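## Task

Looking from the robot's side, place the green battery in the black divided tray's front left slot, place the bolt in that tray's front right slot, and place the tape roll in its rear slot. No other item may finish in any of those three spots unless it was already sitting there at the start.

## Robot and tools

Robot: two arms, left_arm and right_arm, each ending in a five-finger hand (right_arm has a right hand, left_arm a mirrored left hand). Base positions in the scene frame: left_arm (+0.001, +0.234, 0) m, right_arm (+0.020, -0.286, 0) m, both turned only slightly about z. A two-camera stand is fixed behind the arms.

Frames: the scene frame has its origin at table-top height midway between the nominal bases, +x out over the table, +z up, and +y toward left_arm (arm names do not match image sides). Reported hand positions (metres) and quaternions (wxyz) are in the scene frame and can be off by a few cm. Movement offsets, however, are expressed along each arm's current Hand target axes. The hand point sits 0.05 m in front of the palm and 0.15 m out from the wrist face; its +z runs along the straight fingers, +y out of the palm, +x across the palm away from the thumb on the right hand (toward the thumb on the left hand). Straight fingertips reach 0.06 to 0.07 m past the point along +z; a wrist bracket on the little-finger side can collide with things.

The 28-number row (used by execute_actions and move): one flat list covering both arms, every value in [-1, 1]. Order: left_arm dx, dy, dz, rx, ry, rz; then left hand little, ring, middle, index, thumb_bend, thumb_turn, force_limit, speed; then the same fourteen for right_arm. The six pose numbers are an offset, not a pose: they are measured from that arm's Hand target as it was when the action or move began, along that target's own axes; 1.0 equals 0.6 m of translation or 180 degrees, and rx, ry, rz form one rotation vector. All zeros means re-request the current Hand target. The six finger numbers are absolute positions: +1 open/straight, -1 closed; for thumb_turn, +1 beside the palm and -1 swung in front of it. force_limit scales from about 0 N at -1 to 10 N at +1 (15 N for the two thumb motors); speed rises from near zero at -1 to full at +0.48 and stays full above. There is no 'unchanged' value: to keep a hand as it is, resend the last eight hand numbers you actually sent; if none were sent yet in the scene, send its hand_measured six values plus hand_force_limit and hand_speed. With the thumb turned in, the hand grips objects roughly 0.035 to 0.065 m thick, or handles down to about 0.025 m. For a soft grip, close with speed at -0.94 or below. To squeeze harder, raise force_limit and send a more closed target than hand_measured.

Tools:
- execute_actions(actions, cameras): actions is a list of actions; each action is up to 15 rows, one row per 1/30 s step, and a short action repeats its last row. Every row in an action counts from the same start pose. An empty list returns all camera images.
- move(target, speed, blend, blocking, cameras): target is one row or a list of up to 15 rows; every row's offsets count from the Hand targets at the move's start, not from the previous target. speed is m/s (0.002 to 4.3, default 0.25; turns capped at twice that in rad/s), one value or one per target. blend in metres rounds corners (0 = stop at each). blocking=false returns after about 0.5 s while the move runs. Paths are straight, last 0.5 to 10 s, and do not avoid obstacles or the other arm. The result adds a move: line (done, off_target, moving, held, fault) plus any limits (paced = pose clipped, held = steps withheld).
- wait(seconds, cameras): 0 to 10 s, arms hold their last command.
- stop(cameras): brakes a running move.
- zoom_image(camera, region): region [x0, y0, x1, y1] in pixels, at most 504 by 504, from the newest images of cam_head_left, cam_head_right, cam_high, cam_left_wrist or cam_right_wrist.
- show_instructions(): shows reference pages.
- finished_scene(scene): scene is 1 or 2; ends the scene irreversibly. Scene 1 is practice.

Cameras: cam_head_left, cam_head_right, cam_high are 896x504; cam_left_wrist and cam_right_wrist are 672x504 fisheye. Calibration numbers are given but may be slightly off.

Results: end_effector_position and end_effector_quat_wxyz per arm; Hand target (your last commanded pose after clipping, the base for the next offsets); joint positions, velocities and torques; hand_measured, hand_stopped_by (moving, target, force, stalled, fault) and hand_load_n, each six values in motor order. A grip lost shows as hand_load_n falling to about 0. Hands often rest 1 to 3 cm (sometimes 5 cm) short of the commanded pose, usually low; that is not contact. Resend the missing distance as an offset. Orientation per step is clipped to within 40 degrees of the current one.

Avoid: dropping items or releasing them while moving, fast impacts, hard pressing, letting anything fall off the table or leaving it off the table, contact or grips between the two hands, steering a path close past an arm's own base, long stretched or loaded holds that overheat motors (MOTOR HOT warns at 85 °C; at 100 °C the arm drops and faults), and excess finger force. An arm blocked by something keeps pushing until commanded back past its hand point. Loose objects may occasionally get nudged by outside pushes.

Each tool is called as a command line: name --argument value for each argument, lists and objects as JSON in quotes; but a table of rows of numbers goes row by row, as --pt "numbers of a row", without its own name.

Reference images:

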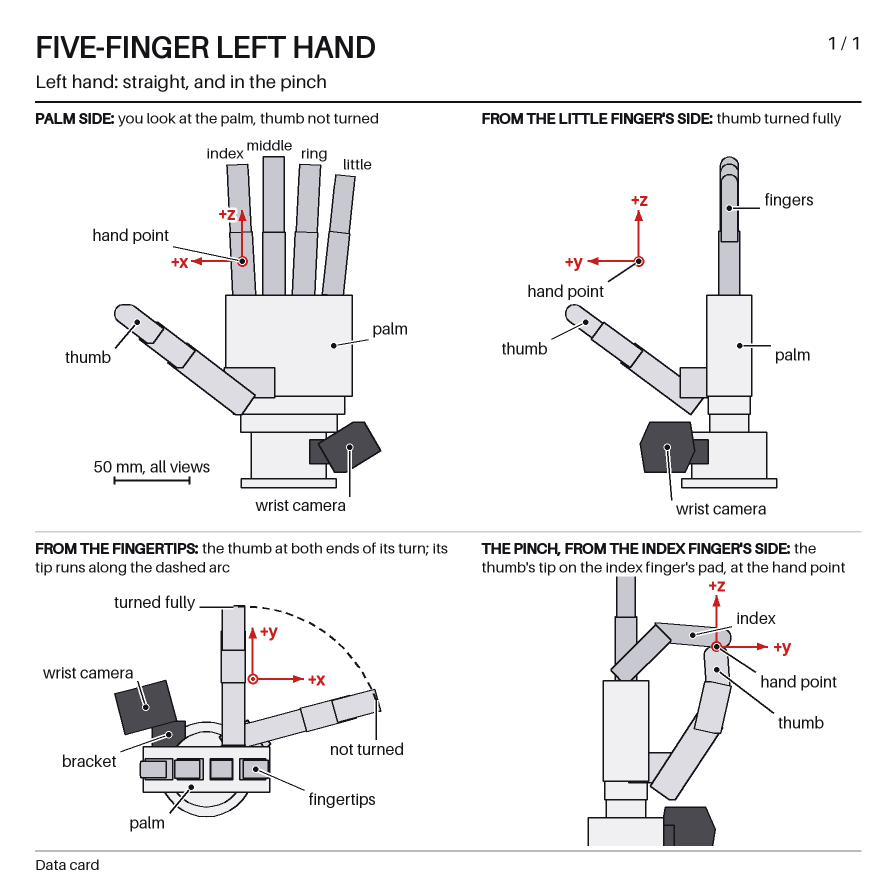

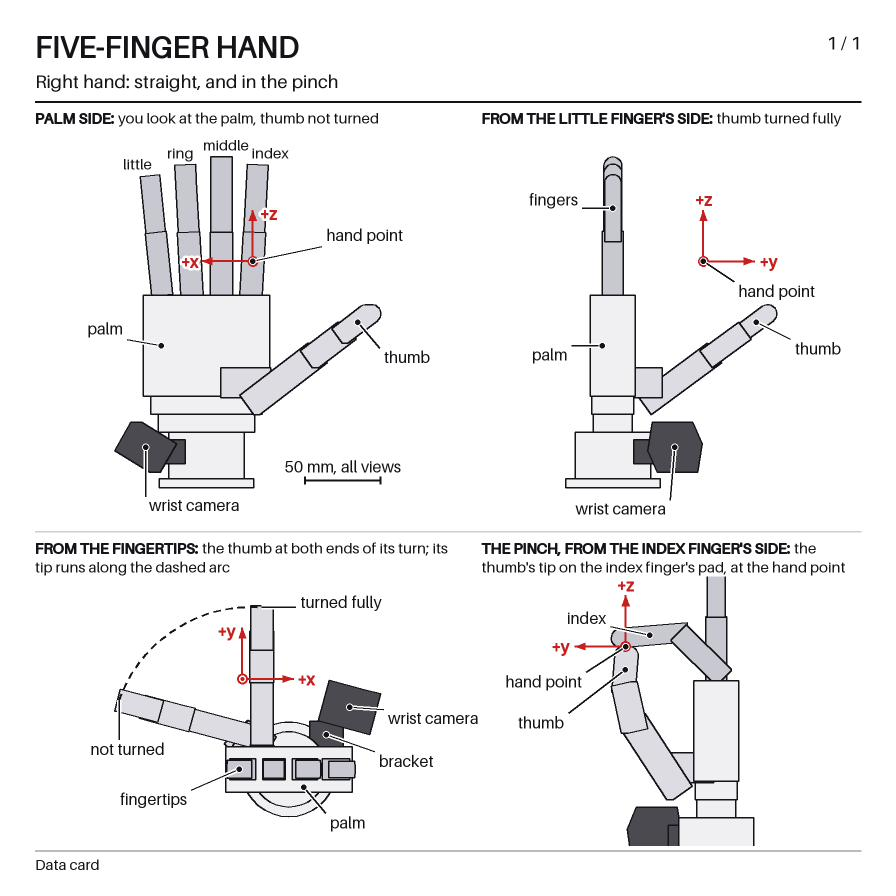

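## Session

execute_actions --actions '[]'

Scene clock: 0.00 s.
left_arm: end_effector_position=(+0.1181, +0.2948, +0.1011) hand_measured=(+1.000, +1.000, +1.000, +1.000, +1.000, +1.000) hand_load_n=(+0.0, +0.0, +0.0, +0.0, +0.0, +0.0) hand_stopped_by=(target, target, target, target, target, target) hand_force_limit=0.00 hand_speed=-0.80 end_effector_quat_wxyz=(-0.054, +0.767, -0.567, -0.295) | right_arm: end_effector_position=(+0.1400, +0.0039, +0.1403) hand_measured=(+1.000, +1.000, +1.000, +1.000, +1.000, +1.000) hand_load_n=(+0.0, +0.0, +0.0, +0.0, +0.0, +0.0) hand_stopped_by=(target, target, target, target, target, target) hand_force_limit=0.00 hand_speed=-0.80 end_effector_quat_wxyz=(-0.162, +0.964, -0.183, +0.106)
Joint positions: left_arm=[0.13 1.159 0.681 -1.489 -0.477 -0.282] | right_arm=[1.184 1.075 0.861 -0.991 0.14 -0.043]
Joint velocities: within noise
Joint torques (N m): no reading
Heat: left arm: hottest elbow 31 °C; right arm: hottest elbow 29 °C.
Hand target: left_arm +0.1276, +0.2965, +0.1089; -0.065, +0.766, -0.571, -0.288 | right_arm +0.1442, +0.0167, +0.1564; -0.185, +0.960, -0.178, +0.114
camera_calibration:
cam_left_wrist: T_world_to_cam=[[0.889203, 0.149541, -0.432383, -0.0969989], [0.195592, -0.978609, 0.0637833, 0.258779], [-0.413595, -0.141287, -0.899431, 0.295488], [0, 0, 0, 1]] pos_world=[0.157849, 0.309497, 0.207325]
cam_right_wrist: T_world_to_cam=[[-0.0682388, -0.946752, -0.314651, 0.0579514], [-0.950678, -0.0339459, 0.308315, 0.089439], [-0.302579, 0.320171, -0.89774, 0.275437], [0, 0, 0, 1]] pos_world=[0.172324, -0.0302852, 0.23793]

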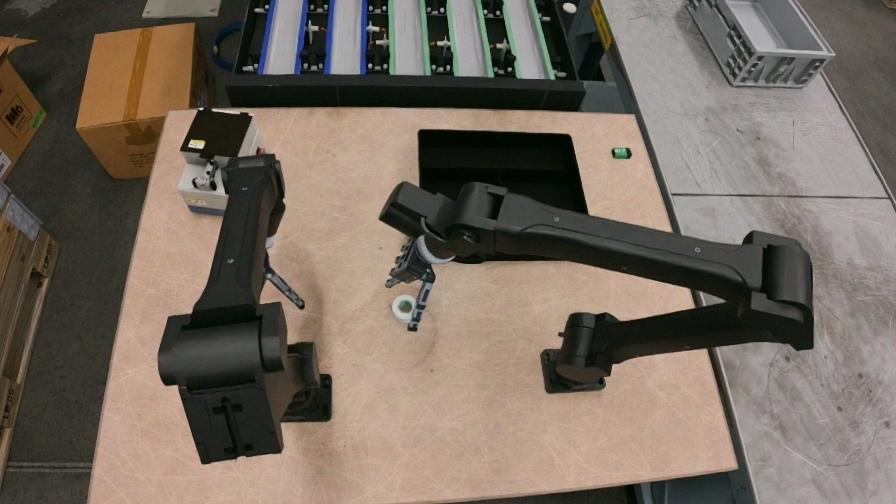

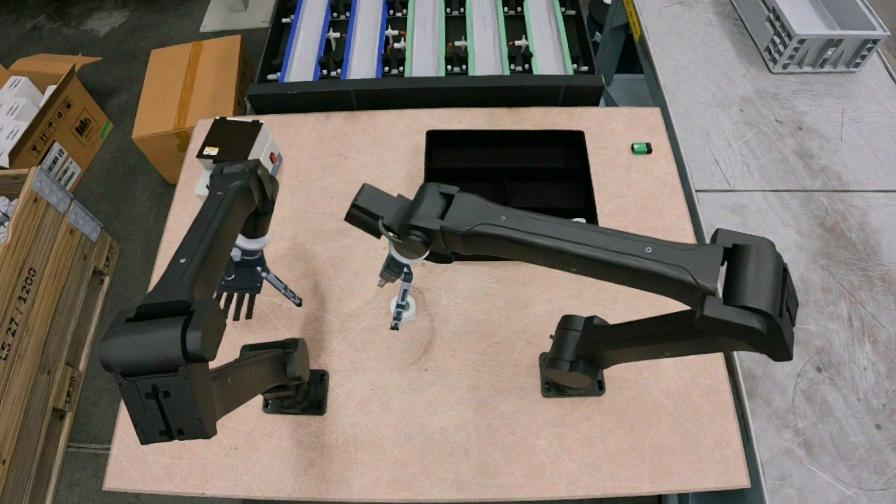

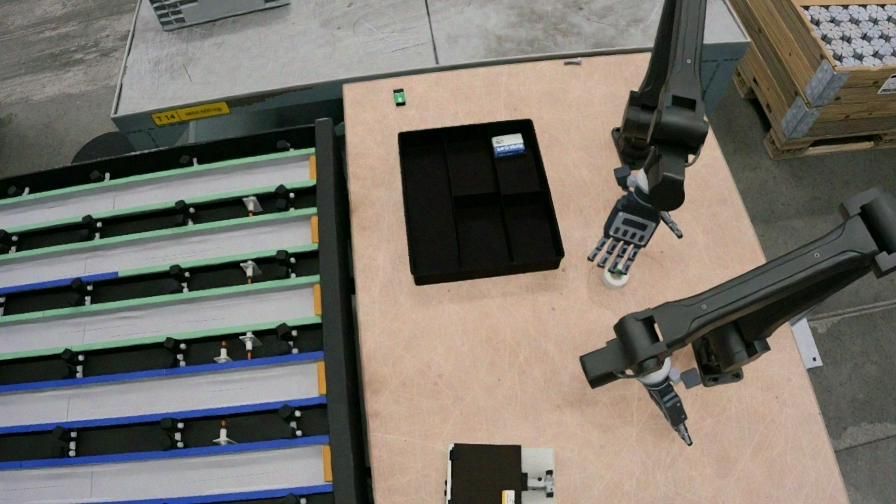

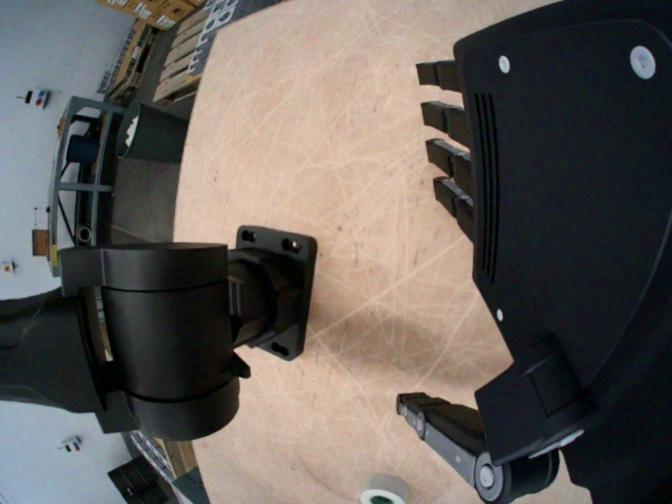

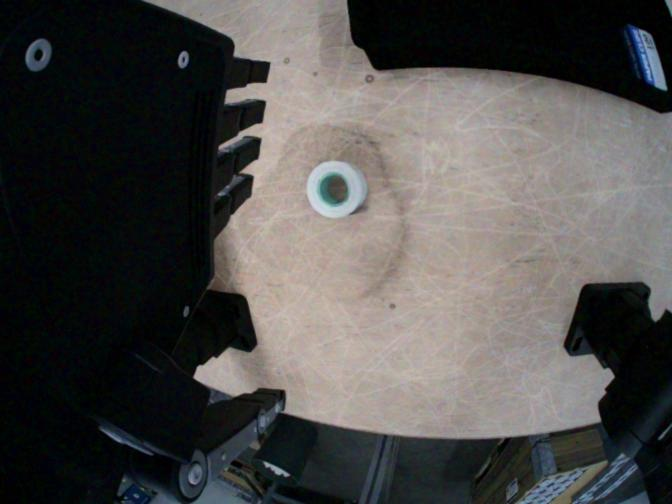

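zoom_image --camera "cam_high" --region '[380, 50, 600, 300]'

zoom_image --camera "cam_head_right" --region '[400, 100, 700, 280]'

zoom_image --camera "cam_head_left" --region '[400, 100, 700, 280]'

Scaled by 2.016 from the camera's 896x504 image, which has a finer 1280x720 frame.

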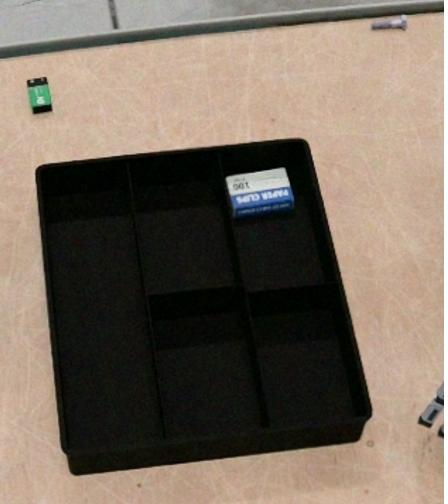

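Scaled by 1.680 from the camera's 896x504 image, which has a finer 1280x720 frame.

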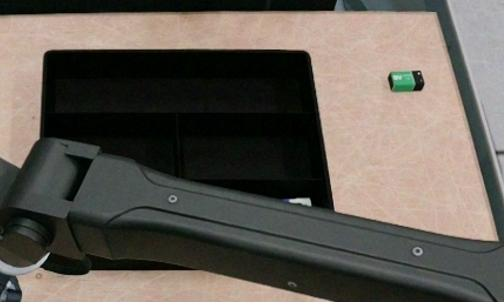

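Scaled by 1.680 from the camera's 896x504 image, which has a finer 1280x720 frame.

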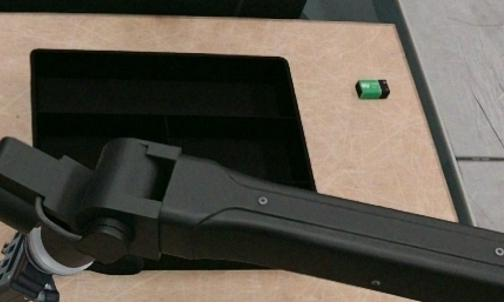

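zoom_image --camera "cam_head_left" --region '[600, 260, 800, 400]'

zoom_image --camera "cam_high" --region '[520, 20, 640, 110]'

Scaled by 2.520 from the camera's 896x504 image, which has a finer 1280x720 frame.

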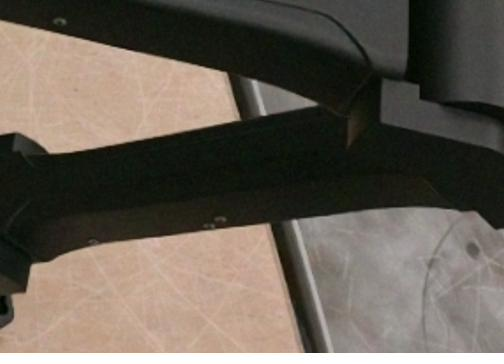

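Scaled by 4.200 from the camera's 896x504 image, which has a finer 1280x720 frame.

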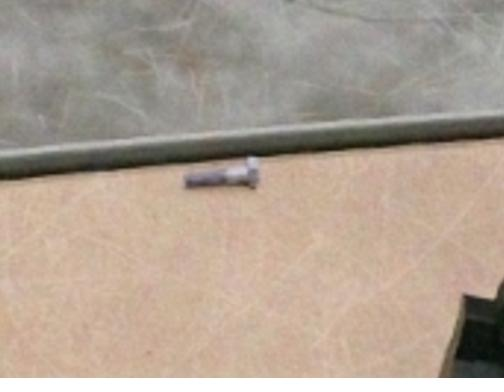

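move --target '[-0.1987,0.029,-0.1707,0,0,0,1,1,1,1,1,1,0,-0.8,-0.0278,0.02,0.1182,0.1899,0.0465,0.1256,1,1,0.6,0.6,0.6,-1,-0.3,0.3]' --cameras '["cam_right_wrist"]' --speed 0.25

Scene clock: 122.73 s.
left_arm: end_effector_position=(+0.1217, +0.3419, +0.2340) hand_measured=(+1.000, +1.000, +1.000, +1.000, +1.000, +1.000) hand_load_n=(+0.0, +0.0, +0.0, +0.0, +0.0, +0.0) hand_stopped_by=(target, target, target, target, target, target) hand_force_limit=0.00 hand_speed=-0.80 end_effector_quat_wxyz=(-0.097, +0.766, -0.595, -0.222) | right_arm: end_effector_position=(+0.1465, +0.0230, +0.0727) hand_measured=(+1.000, +1.000, +0.600, +0.600, +0.600, -1.000) hand_load_n=(+0.0, +0.0, +0.0, +0.0, +0.0, +0.0) hand_stopped_by=(target, target, target, target, target, target) hand_force_limit=-0.30 hand_speed=0.30 end_effector_quat_wxyz=(-0.439, +0.812, -0.331, +0.195)
Joint positions: left_arm=[0.337 0.937 0.964 -1.691 -0.482 0.047] | right_arm=[1.32 0.797 0.319 -0.164 0.455 0.288]
Joint torques (N m): left_arm=[0.91 -4.66 12.37 -0.83 -0.11 0.15] | right_arm=[1.73 -1.32 9.25 3.07 0.43 0.12]
Heat: left arm: hottest elbow 36 °C; right arm: hottest elbow 41 °C.
Hand target: left_arm +0.1276, +0.3465, +0.2590; -0.065, +0.766, -0.571, -0.288 | right_arm +0.1456, +0.0349, +0.0849; -0.462, +0.800, -0.331, +0.191
Off the commanded pose: left_arm 0.026 m, 9 deg | right_arm 0.017 m, 3 deg.
joint sent to its limit (left arm) — joint 4 (wrist pitch), lower limit. The joint targets are off in position and orientation.
move: off_target (left_arm, right_arm)
camera_calibration:
cam_right_wrist: T_world_to_cam=[[-0.163857, -0.55601, -0.814864, 0.0966304], [-0.982642, 0.164828, 0.0851274, 0.133397], [0.0869805, 0.814668, -0.573367, 0.118564], [0, 0, 0, 1]] pos_world=[0.136602, -0.0648507, 0.135366]
Images, in order (width x height): cam_right_wrist 672x504.

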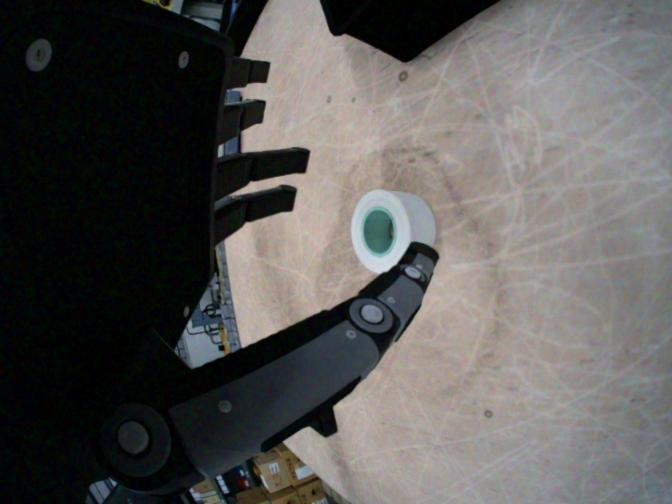

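move --pt "0 0 0 0 0 0 1 1 1 1 1 1 0 -0.8 -0.0175 0.062 0.0493 0 0 0 1 1 0.6 0.6 0.6 -1 -0.3 0.3" --pt "0 0 0 0 0 0 1 1 1 1 1 1 0 -0.8 -0.0175 0.062 0.0493 0 0 0 1 1 0 0 0.3 -1 -0.3 -0.7" --pt "0 0 0 0 0 0 1 1 1 1 1 1 0 -0.8 -0.0175 -0.1112 -0.0507 0 0 0 1 1 0 0 0.3 -1 -0.3 -0.7" --cameras '["cam_right_wrist","cam_head_left","cam_head_right"]' --speed 0.15

Scene clock: 143.47 s.
left_arm: end_effector_position=(+0.1217, +0.3420, +0.2341) hand_measured=(+1.000, +1.000, +1.000, +1.000, +1.000, +1.000) hand_load_n=(+0.0, +0.0, +0.0, +0.0, +0.0, +0.0) hand_stopped_by=(target, target, target, target, target, target) hand_force_limit=0.00 hand_speed=-0.80 end_effector_quat_wxyz=(-0.097, +0.766, -0.596, -0.222) | right_arm: end_effector_position=(+0.1435, +0.0307, +0.1217) hand_measured=(+1.000, +1.000, +0.328, +0.356, +0.478, -1.000) hand_load_n=(+0.0, +0.0, +4.5, +5.0, +10.5, +0.5) hand_stopped_by=(target, target, force, force, force, target) hand_force_limit=-0.30 hand_speed=-0.70 end_effector_quat_wxyz=(-0.434, +0.815, -0.331, +0.196)
Joint positions: left_arm=[0.337 0.937 0.964 -1.691 -0.482 0.049] | right_arm=[1.345 0.745 0.446 -0.363 0.476 0.305]
Joint torques (N m): left_arm=[1.03 -4.37 12.33 -0.75 -0.11 0.15] | right_arm=[1.55 -2.14 14.48 0.87 0.38 0.1]
Heat: left arm: hottest elbow 40 °C; right arm: hottest elbow 41 °C.
Hand target: left_arm +0.1276, +0.3465, +0.2590; -0.065, +0.766, -0.571, -0.288 | right_arm +0.1431, +0.0473, +0.1579; -0.462, +0.800, -0.331, +0.191
Off the commanded pose: left_arm 0.026 m, 9 deg | right_arm 0.040 m, 4 deg.
joint sent to its limit (left arm) — joint 4 (wrist pitch), lower limit. The joint targets are off in position and orientation.
move: off_target (left_arm, right_arm); target 2's new numbers were sent with right_arm's hand 0.016 m and 3 deg from that target
camera_calibration:
cam_right_wrist: T_world_to_cam=[[-0.166446, -0.565662, -0.807665, 0.140188], [-0.982192, 0.167504, 0.0850989, 0.12488], [0.0871503, 0.807446, -0.583469, 0.142129], [0, 0, 0, 1]] pos_world=[0.133603, -0.0563803, 0.185525]
Images, in order (width x height): cam_head_left 896x504, cam_head_right 896x504, cam_right_wrist 672x504.

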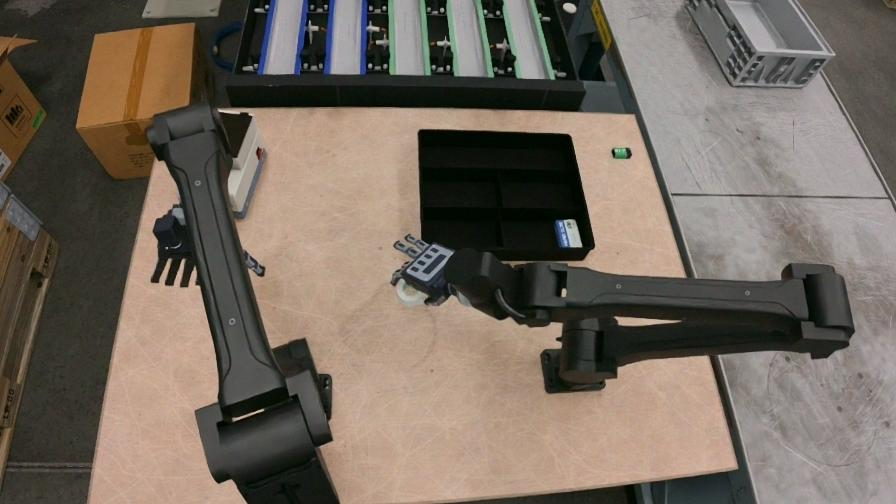

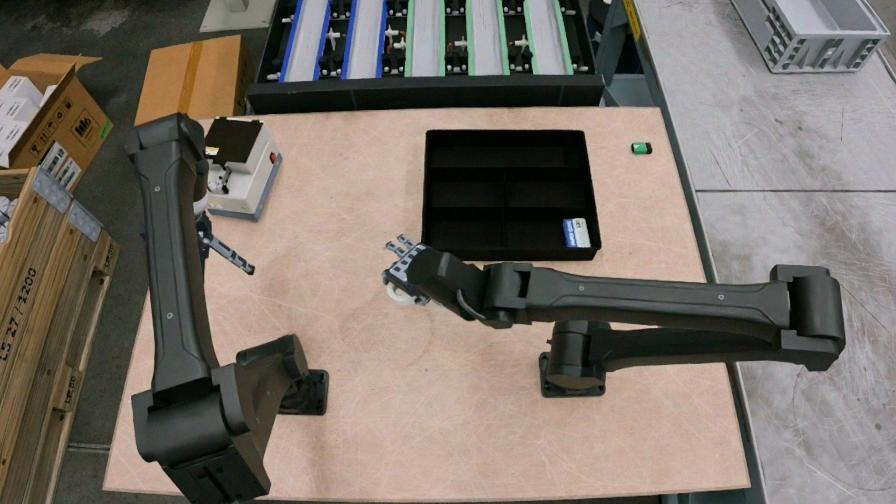

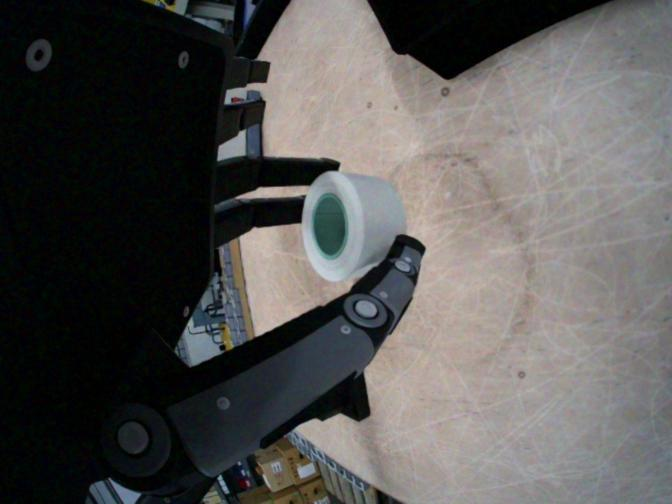

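move --target '[0,0,0,0,0,0,1,1,1,1,1,1,0,-0.8,0.7473,-0.1432,0.1078,0,0,0,-1,-1,0,0,0.3,-1,-0.3,0]' --cameras '["cam_right_wrist","cam_high"]' --speed 0.35

Scene clock: 165.27 s.
left_arm: end_effector_position=(+0.1217, +0.3420, +0.2341) hand_measured=(+1.000, +1.000, +1.000, +1.000, +1.000, +1.000) hand_load_n=(+0.0, +0.0, +0.0, +0.0, +0.0, -0.5) hand_stopped_by=(target, target, target, target, target, target) hand_force_limit=0.00 hand_speed=-0.80 end_effector_quat_wxyz=(-0.097, +0.766, -0.596, -0.222) | right_arm: end_effector_position=(+0.5135, -0.2032, +0.1752) hand_measured=(-1.000, -1.000, +0.328, +0.356, +0.478, -1.000) hand_load_n=(+0.0, +0.0, +4.5, +4.5, +10.5, +0.0) hand_stopped_by=(target, target, force, force, force, target) hand_force_limit=-0.30 hand_speed=0.00 end_effector_quat_wxyz=(-0.453, +0.799, -0.354, +0.176)
Joint positions: left_arm=[0.337 0.937 0.964 -1.691 -0.482 0.049] | right_arm=[-0.077 1.371 1.006 -0.4 -0.703 -0.508]
Joint torques (N m): left_arm=[0.97 -4.48 12.33 -0.77 -0.13 0.16] | right_arm=[0.91 -8.59 14.06 0.68 -0.58 -0.12]
Heat: left arm: hottest elbow 42 °C; right arm: hottest elbow 42 °C.
Hand target: left_arm +0.1276, +0.3465, +0.2590; -0.065, +0.766, -0.571, -0.288 | right_arm +0.5304, -0.1993, +0.1999; -0.462, +0.800, -0.331, +0.191
Off the commanded pose: left_arm 0.026 m, 9 deg | right_arm 0.030 m, 3 deg.
joint sent to its limit (left arm) — joint 4 (wrist pitch), lower limit. The joint targets are off in position and orientation.
move: off_target (left_arm, right_arm)
camera_calibration:
cam_right_wrist: T_world_to_cam=[[-0.207444, -0.506211, -0.837089, 0.150851], [-0.974395, 0.182781, 0.130938, 0.513925], [0.0867213, 0.842818, -0.531166, 0.328171], [0, 0, 0, 1]] pos_world=[0.5036, -0.294161, 0.233296]
Images, in order (width x height): cam_high 896x504, cam_right_wrist 672x504.

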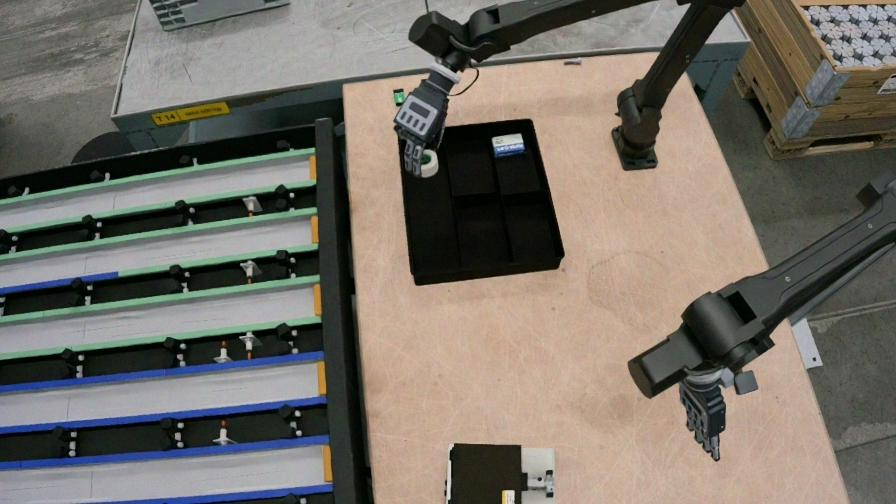

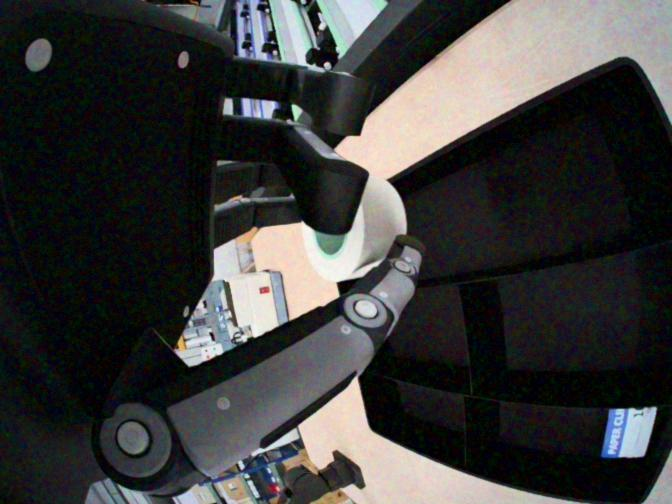

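move --target '[0,0,0,0,0,0,1,1,1,1,1,1,0,-0.8,-0.022,0.1858,0.1147,0,0,0,-1,-1,0,0,0.3,-1,-0.3,0]' --cameras '["cam_right_wrist"]' --speed 0.2

Scene clock: 187.83 s.
left_arm: end_effector_position=(+0.1217, +0.3420, +0.2341) hand_measured=(+1.000, +1.000, +1.000, +1.000, +1.000, +1.000) hand_load_n=(+0.0, +0.0, +0.0, +0.0, +0.0, +0.0) hand_stopped_by=(target, target, target, target, target, target) hand_force_limit=0.00 hand_speed=-0.80 end_effector_quat_wxyz=(-0.097, +0.766, -0.596, -0.222) | right_arm: end_effector_position=(+0.5128, -0.1961, +0.0587) hand_measured=(-1.000, -1.000, +0.328, +0.356, +0.478, -1.000) hand_load_n=(+0.0, +0.0, +4.5, +5.0, +11.0, +0.5) hand_stopped_by=(target, target, force, force, force, target) hand_force_limit=-0.30 hand_speed=0.00 end_effector_quat_wxyz=(-0.451, +0.804, -0.344, +0.178)
Joint positions: left_arm=[0.337 0.937 0.964 -1.691 -0.482 0.049] | right_arm=[-0.059 1.541 0.835 -0.053 -0.694 -0.519]
Joint torques (N m): left_arm=[0.91 -4.6 12.36 -0.77 -0.12 0.15] | right_arm=[1.55 -9.88 8.36 2.86 -0.17 0.09]
Heat: left arm: hottest elbow 43 °C; right arm: hottest elbow 44 °C.
Hand target: left_arm +0.1276, +0.3465, +0.2590; -0.065, +0.766, -0.571, -0.288 | right_arm +0.5237, -0.1874, +0.0689; -0.462, +0.800, -0.331, +0.191
Off the commanded pose: left_arm 0.026 m, 9 deg | right_arm 0.017 m, 2 deg.
joint sent to its limit (left arm) — joint 4 (wrist pitch), lower limit. The joint targets are off in position and orientation.
move: off_target (left_arm, right_arm)
camera_calibration:
cam_right_wrist: T_world_to_cam=[[-0.189714, -0.520573, -0.832474, 0.0445835], [-0.97876, 0.167368, 0.11839, 0.527155], [0.0776993, 0.837253, -0.541268, 0.264494], [0, 0, 0, 1]] pos_world=[0.503866, -0.286468, 0.117867]
Images, in order (width x height): cam_right_wrist 672x504.

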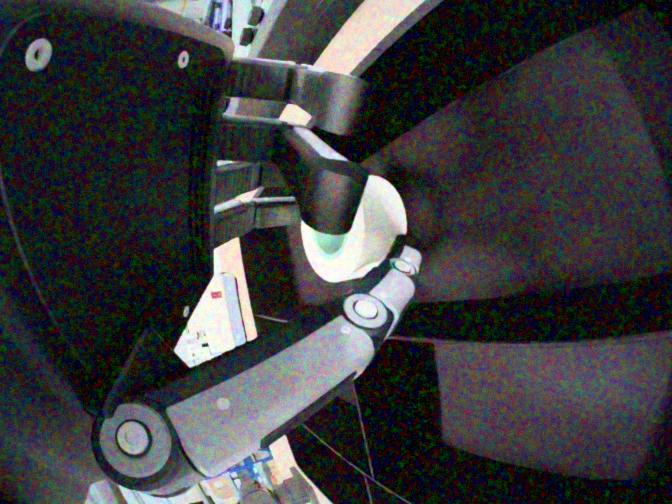

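move --pt "0 0 0 0 0 0 1 1 1 1 1 1 0 -0.8 -0.0047 0.0312 0.0127 0 0 0 -1 -1 0 0 0.3 -1 -0.3 0" --pt "0 0 0 0 0 0 1 1 1 1 1 1 0 -0.8 -0.0047 0.0312 0.0127 0 0 0 -1 -1 0.5 0.5 0.65 -1 -0.3 -0.3" --pt "0 0 0 0 0 0 1 1 1 1 1 1 0 -0.8 -0.0047 -0.1853 -0.1123 0 0 0 -1 -1 0.5 0.5 0.65 -1 -0.3 0" --pt "0 0 0 0 0 0 1 1 1 1 1 1 0 -0.8 0.3935 0.0408 -0.3738 0.0526 0.2269 0.1059 1 1 0.45 0.45 0.35 -1 -0.3 0" --cameras '["cam_right_wrist","cam_head_left","cam_head_right"]' --speed '[0.1,0.1,0.2,0.3]' --blend '[0,0,0.04,0]'

Scene clock: 219.47 s.
left_arm: end_effector_position=(+0.1217, +0.3420, +0.2341) hand_measured=(+1.000, +1.000, +1.000, +1.000, +1.000, +1.000) hand_load_n=(+0.0, +0.0, +0.0, +0.0, +0.0, +0.0) hand_stopped_by=(target, target, target, target, target, target) hand_force_limit=0.00 hand_speed=-0.80 end_effector_quat_wxyz=(-0.097, +0.766, -0.596, -0.222) | right_arm: end_effector_position=(+0.5314, -0.4963, +0.1440) hand_measured=(+1.000, +1.000, +0.450, +0.450, +0.350, -1.000) hand_load_n=(-0.5, +0.0, +0.0, +0.0, +0.0, +0.0) hand_stopped_by=(target, target, target, target, target, target) hand_force_limit=-0.30 hand_speed=0.00 end_effector_quat_wxyz=(-0.398, +0.583, -0.595, +0.386)
Joint positions: left_arm=[0.337 0.937 0.964 -1.691 -0.482 0.049] | right_arm=[-0.594 1.449 0.876 0.103 -0.552 -0.235]
Joint torques (N m): left_arm=[0.97 -4.6 12.33 -0.77 -0.12 0.15] | right_arm=[0.73 -9.23 10.22 3.25 -0.03 0.12]
Heat: left arm: hottest elbow 44 °C; right arm: hottest elbow 42 °C.
Hand target: left_arm +0.1276, +0.3465, +0.2590; -0.065, +0.766, -0.571, -0.288 | right_arm +0.5450, -0.5002, +0.1600; -0.405, +0.580, -0.579, +0.405
Off the commanded pose: left_arm 0.026 m, 9 deg | right_arm 0.021 m, 3 deg.
joint sent to its limit (left arm) — joint 4 (wrist pitch), lower limit. The joint targets are off in position and orientation.
move: off_target (left_arm, right_arm); blend cut to 0 m at target 3; target 2's new numbers were sent with right_arm's hand 0.015 m and 2 deg from that target; target 3's new numbers were sent with right_arm's hand 0.032 m and 3 deg from that target; target 4's new numbers were sent with right_arm's hand 0.022 m and 3 deg from that target
camera_calibration:
cam_right_wrist: T_world_to_cam=[[-0.36143, -0.235545, -0.902157, 0.205619], [-0.585841, 0.810094, 0.0231962, 0.709385], [0.725368, 0.536904, -0.430784, 0.0514113], [0, 0, 0, 1]] pos_world=[0.452612, -0.553839, 0.191193]
Images, in order (width x height): cam_head_left 896x504, cam_head_right 896x504, cam_right_wrist 672x504.

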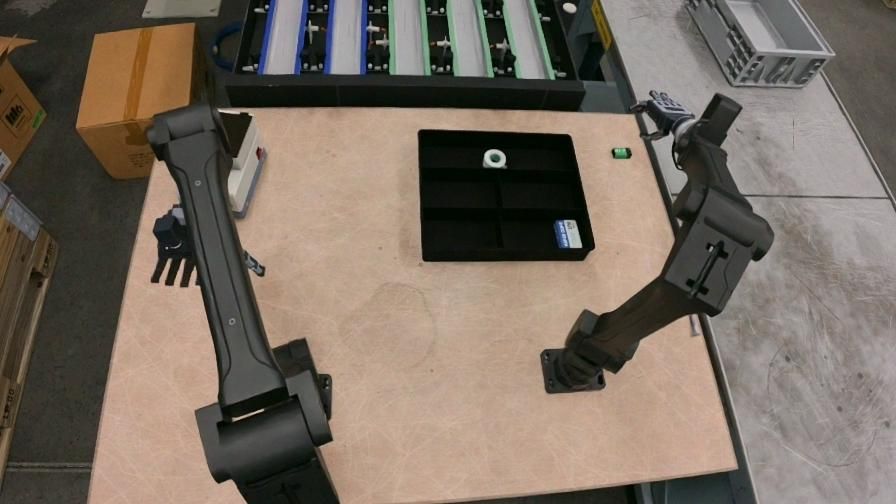

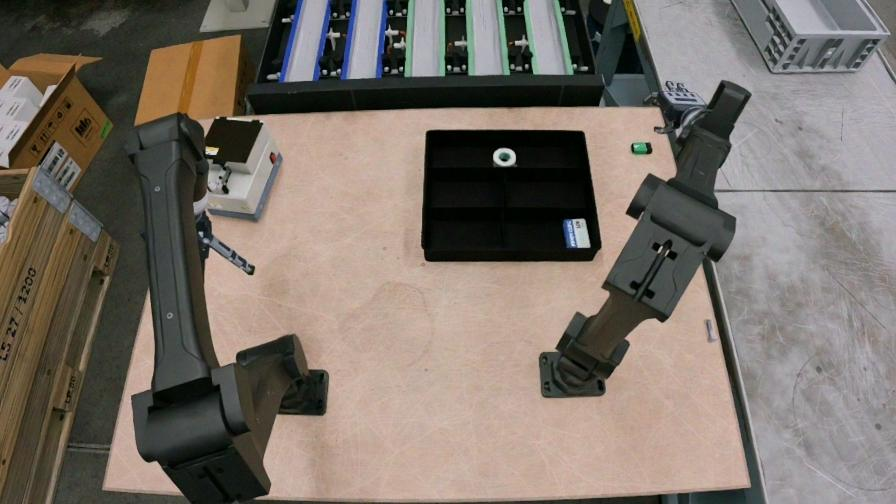

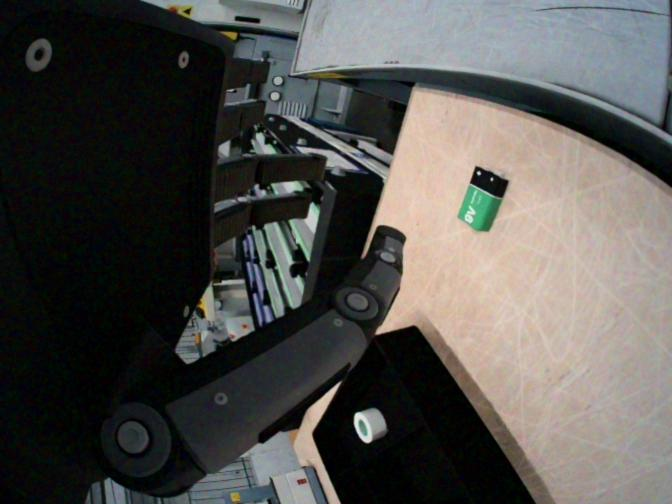

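move --target '[0,0,0,0,0,0,1,1,1,1,1,1,0,-0.8,0.0278,0.1685,0.0978,0,0,0,1,1,0.45,0.45,0.35,-1,-0.3,0]' --cameras '["cam_right_wrist"]' --speed 0.2

zoom_image --camera "cam_right_wrist" --region '[260, 100, 510, 350]'

Scene clock: 245.33 s.
left_arm: end_effector_position=(+0.1217, +0.3420, +0.2341) hand_measured=(+1.000, +1.000, +1.000, +1.000, +1.000, +1.000) hand_load_n=(+0.0, +0.0, +0.0, +0.0, +0.0, +0.0) hand_stopped_by=(target, target, target, target, target, target) hand_force_limit=0.00 hand_speed=-0.80 end_effector_quat_wxyz=(-0.097, +0.766, -0.596, -0.222) | right_arm: end_effector_position=(+0.5533, -0.5113, +0.0306) hand_measured=(+1.000, +1.000, +0.450, +0.450, +0.350, -1.000) hand_load_n=(+0.0, +0.0, +0.0, +0.0, +0.0, +0.0) hand_stopped_by=(target, target, target, target, target, target) hand_force_limit=-0.30 hand_speed=0.00 end_effector_quat_wxyz=(-0.397, +0.583, -0.595, +0.385)
Joint positions: left_arm=[0.337 0.937 0.964 -1.691 -0.482 0.049] | right_arm=[-0.594 1.739 0.844 0.424 -0.552 -0.235]
Joint torques (N m): left_arm=[0.97 -4.48 12.34 -0.85 -0.13 0.16] | right_arm=[0.21 -11.58 7.87 3.25 -0.19 0.1]
Heat: left arm: hottest elbow 45 °C; right arm: hottest elbow 43 °C.
Hand target: left_arm +0.1276, +0.3465, +0.2590; -0.065, +0.766, -0.571, -0.288 | right_arm +0.5655, -0.5169, +0.0449; -0.405, +0.580, -0.579, +0.405
Off the commanded pose: left_arm 0.026 m, 9 deg | right_arm 0.020 m, 3 deg.
joint sent to its limit (left arm) — joint 4 (wrist pitch), lower limit. The joint targets are off in position and orientation.
move: off_target (left_arm, right_arm)
camera_calibration:
cam_right_wrist: T_world_to_cam=[[-0.362577, -0.234777, -0.901897, 0.108745], [-0.585819, 0.810067, 0.0246371, 0.736855], [0.724812, 0.537281, -0.431249, -0.00471444], [0, 0, 0, 1]] pos_world=[0.47451, -0.568838, 0.0778901]
Images, in order (width x height): cam_right_wrist 672x504.

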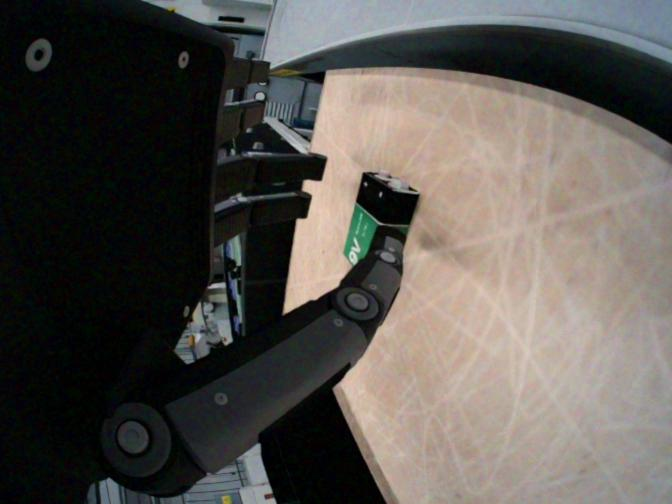

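Scaled by 2.016 from the camera's 672x504 image, which has a finer 960x720 frame.

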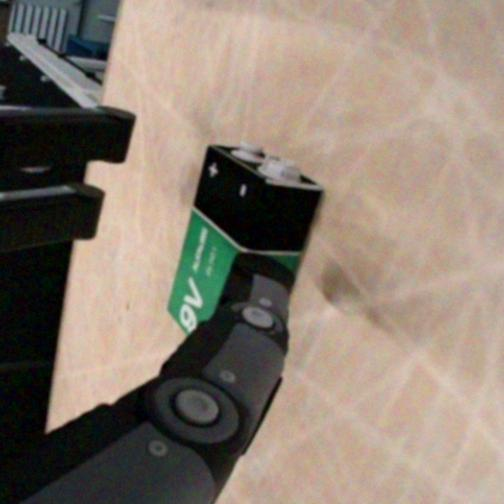

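move --pt "0 0 0 0 0 0 1 1 1 1 1 1 0 -0.8 0 0.0258 0.0094 0 0 0 1 1 0.45 0.45 0.35 -1 -0.3 0" --pt "0 0 0 0 0 0 1 1 1 1 1 1 0 -0.8 0 0.0258 0.0094 0 0 0 1 1 -0.2 -0.2 0.12 -1 -0.3 -0.7" --cameras '["cam_right_wrist"]' --speed 0.1

zoom_image --camera "cam_right_wrist" --region '[260, 100, 510, 350]'

Scene clock: 263.60 s.
left_arm: end_effector_position=(+0.1217, +0.3420, +0.2341) hand_measured=(+1.000, +1.000, +1.000, +1.000, +1.000, +1.000) hand_load_n=(+0.0, +0.0, +0.0, +0.0, +0.0, +0.0) hand_stopped_by=(target, target, target, target, target, target) hand_force_limit=0.00 hand_speed=-0.80 end_effector_quat_wxyz=(-0.097, +0.766, -0.596, -0.222) | right_arm: end_effector_position=(+0.5572, -0.5139, +0.0211) hand_measured=(+1.000, +1.000, +0.094, +0.094, +0.170, -1.000) hand_load_n=(+0.0, +0.0, +8.0, +4.0, +6.0, +0.5) hand_stopped_by=(target, target, force, force, force, target) hand_force_limit=-0.30 hand_speed=-0.70 end_effector_quat_wxyz=(-0.399, +0.582, -0.590, +0.392)
Joint positions: left_arm=[0.337 0.937 0.964 -1.691 -0.482 0.049] | right_arm=[-0.594 1.773 0.844 0.474 -0.552 -0.235]
Joint torques (N m): left_arm=[0.91 -4.66 12.36 -0.76 -0.12 0.15] | right_arm=[0.21 -11.4 6.98 3.12 -0.19 0.09]
Heat: left arm: hottest elbow 45 °C; right arm: hottest elbow 41 °C.
Hand target: left_arm +0.1276, +0.3465, +0.2590; -0.065, +0.766, -0.571, -0.288 | right_arm +0.5655, -0.5170, +0.0285; -0.405, +0.580, -0.579, +0.405
Off the commanded pose: left_arm 0.026 m, 9 deg | right_arm 0.012 m, 2 deg.
joint sent to its limit (left arm) — joint 4 (wrist pitch), lower limit. The joint targets are off in position and orientation.
move: off_target (left_arm, right_arm); target 2's new numbers were sent with right_arm's hand 0.012 m and 2 deg from that target
camera_calibration:
cam_right_wrist: T_world_to_cam=[[-0.349969, -0.243372, -0.904595, 0.0895664], [-0.586059, 0.810221, 0.00875257, 0.742065], [0.730792, 0.533209, -0.426183, -0.0157265], [0, 0, 0, 1]] pos_world=[0.477732, -0.571053, 0.067824]
Images, in order (width x height): cam_right_wrist 672x504.

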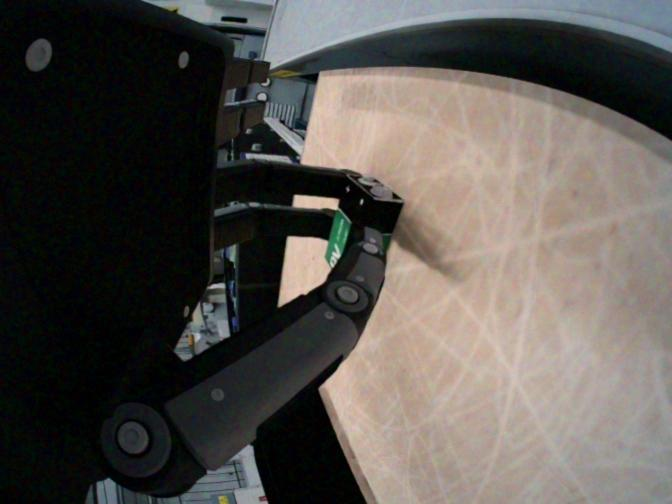

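Scaled by 2.016 from the camera's 672x504 image, which has a finer 960x720 frame.

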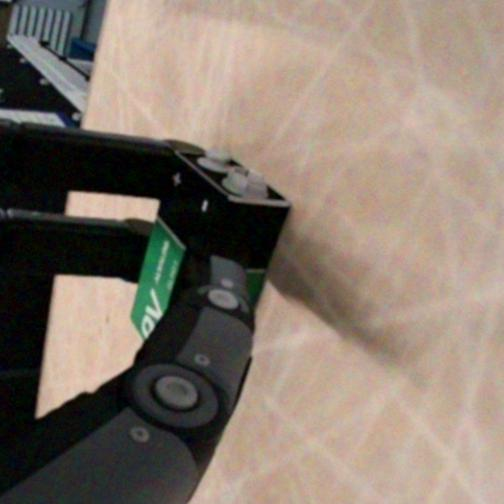

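move --pt "0 0 0 0 0 0 1 1 1 1 1 1 0 -0.8 0 -0.2037 -0.0741 0 0 0 1 1 -0.2 -0.2 0.12 -1 -0.3 -0.7" --pt "0 0 0 0 0 0 1 1 1 1 1 1 0 -0.8 -0.72 -0.0618 -0.4225 -0.1389 0 0 -1 -1 -0.2 -0.2 0.12 -1 -0.3 0" --cameras '["cam_right_wrist","cam_head_right"]' --speed '[0.15,0.35]'

Scene clock: 296.97 s.
left_arm: end_effector_position=(+0.1217, +0.3420, +0.2341) hand_measured=(+1.000, +1.000, +1.000, +1.000, +1.000, +1.000) hand_load_n=(+0.0, +0.0, +0.0, +0.0, +0.0, +0.0) hand_stopped_by=(target, target, target, target, target, target) hand_force_limit=0.00 hand_speed=-0.80 end_effector_quat_wxyz=(-0.097, +0.766, -0.596, -0.222) | right_arm: end_effector_position=(+0.3265, -0.0964, +0.1241) hand_measured=(-1.000, -1.000, +0.094, +0.094, +0.168, -1.000) hand_load_n=(+0.0, +0.0, +0.0, +0.0, +0.0, +0.0) hand_stopped_by=(target, target, force, force, force, target) hand_force_limit=-0.30 hand_speed=0.00 end_effector_quat_wxyz=(-0.252, +0.663, -0.653, +0.265)
Joint positions: left_arm=[0.337 0.937 0.964 -1.691 -0.482 0.049] | right_arm=[0.647 0.969 0.667 -0.635 0.43 0.484]
Joint torques (N m): left_arm=[0.85 -4.48 12.29 -0.83 -0.12 0.15] | right_arm=[1.49 -3.19 13.96 0.47 0.48 0.12]
Heat: left arm: hottest elbow 45 °C; right arm: hottest elbow 40 °C.
Hand target: left_arm +0.1276, +0.3465, +0.2590; -0.065, +0.766, -0.571, -0.288 | right_arm +0.3398, -0.0850, +0.1500; -0.270, +0.654, -0.653, +0.270
Off the commanded pose: left_arm 0.026 m, 9 deg | right_arm 0.031 m, 2 deg.
joint sent to its limit (left arm) — joint 4 (wrist pitch), lower limit. The joint targets are off in position and orientation.
move: off_target (left_arm, right_arm); target 2's new numbers were sent with right_arm's hand 0.031 m and 2 deg from that target
camera_calibration:
cam_right_wrist: T_world_to_cam=[[-0.696498, -0.276584, -0.662112, 0.283566], [-0.540113, 0.809558, 0.229987, 0.225203], [0.472407, 0.517801, -0.713242, 0.092552], [0, 0, 0, 1]] pos_world=[0.275416, -0.151809, 0.20197]
Images, in order (width x height): cam_head_right 896x504, cam_right_wrist 672x504.

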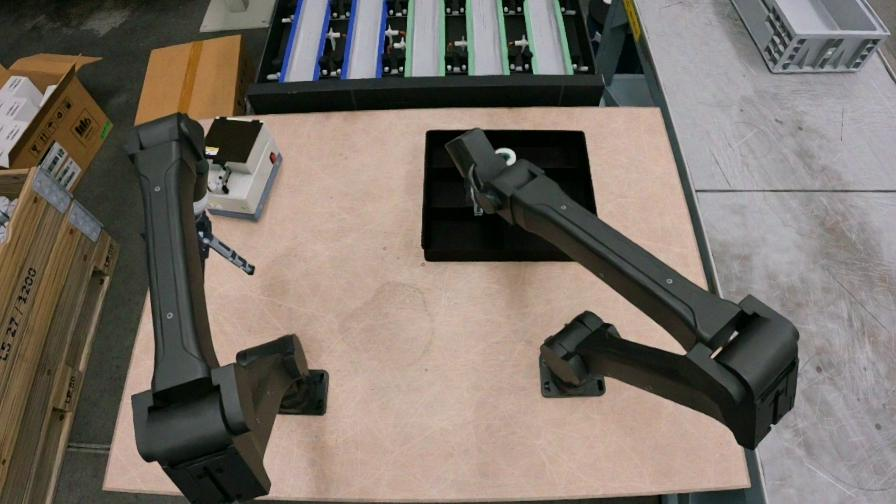

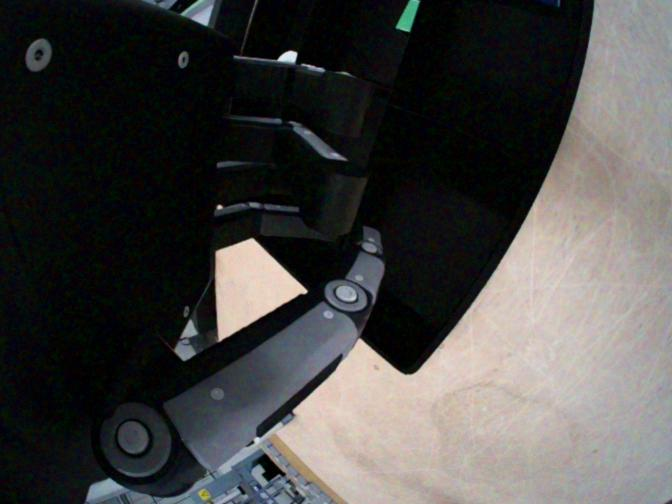

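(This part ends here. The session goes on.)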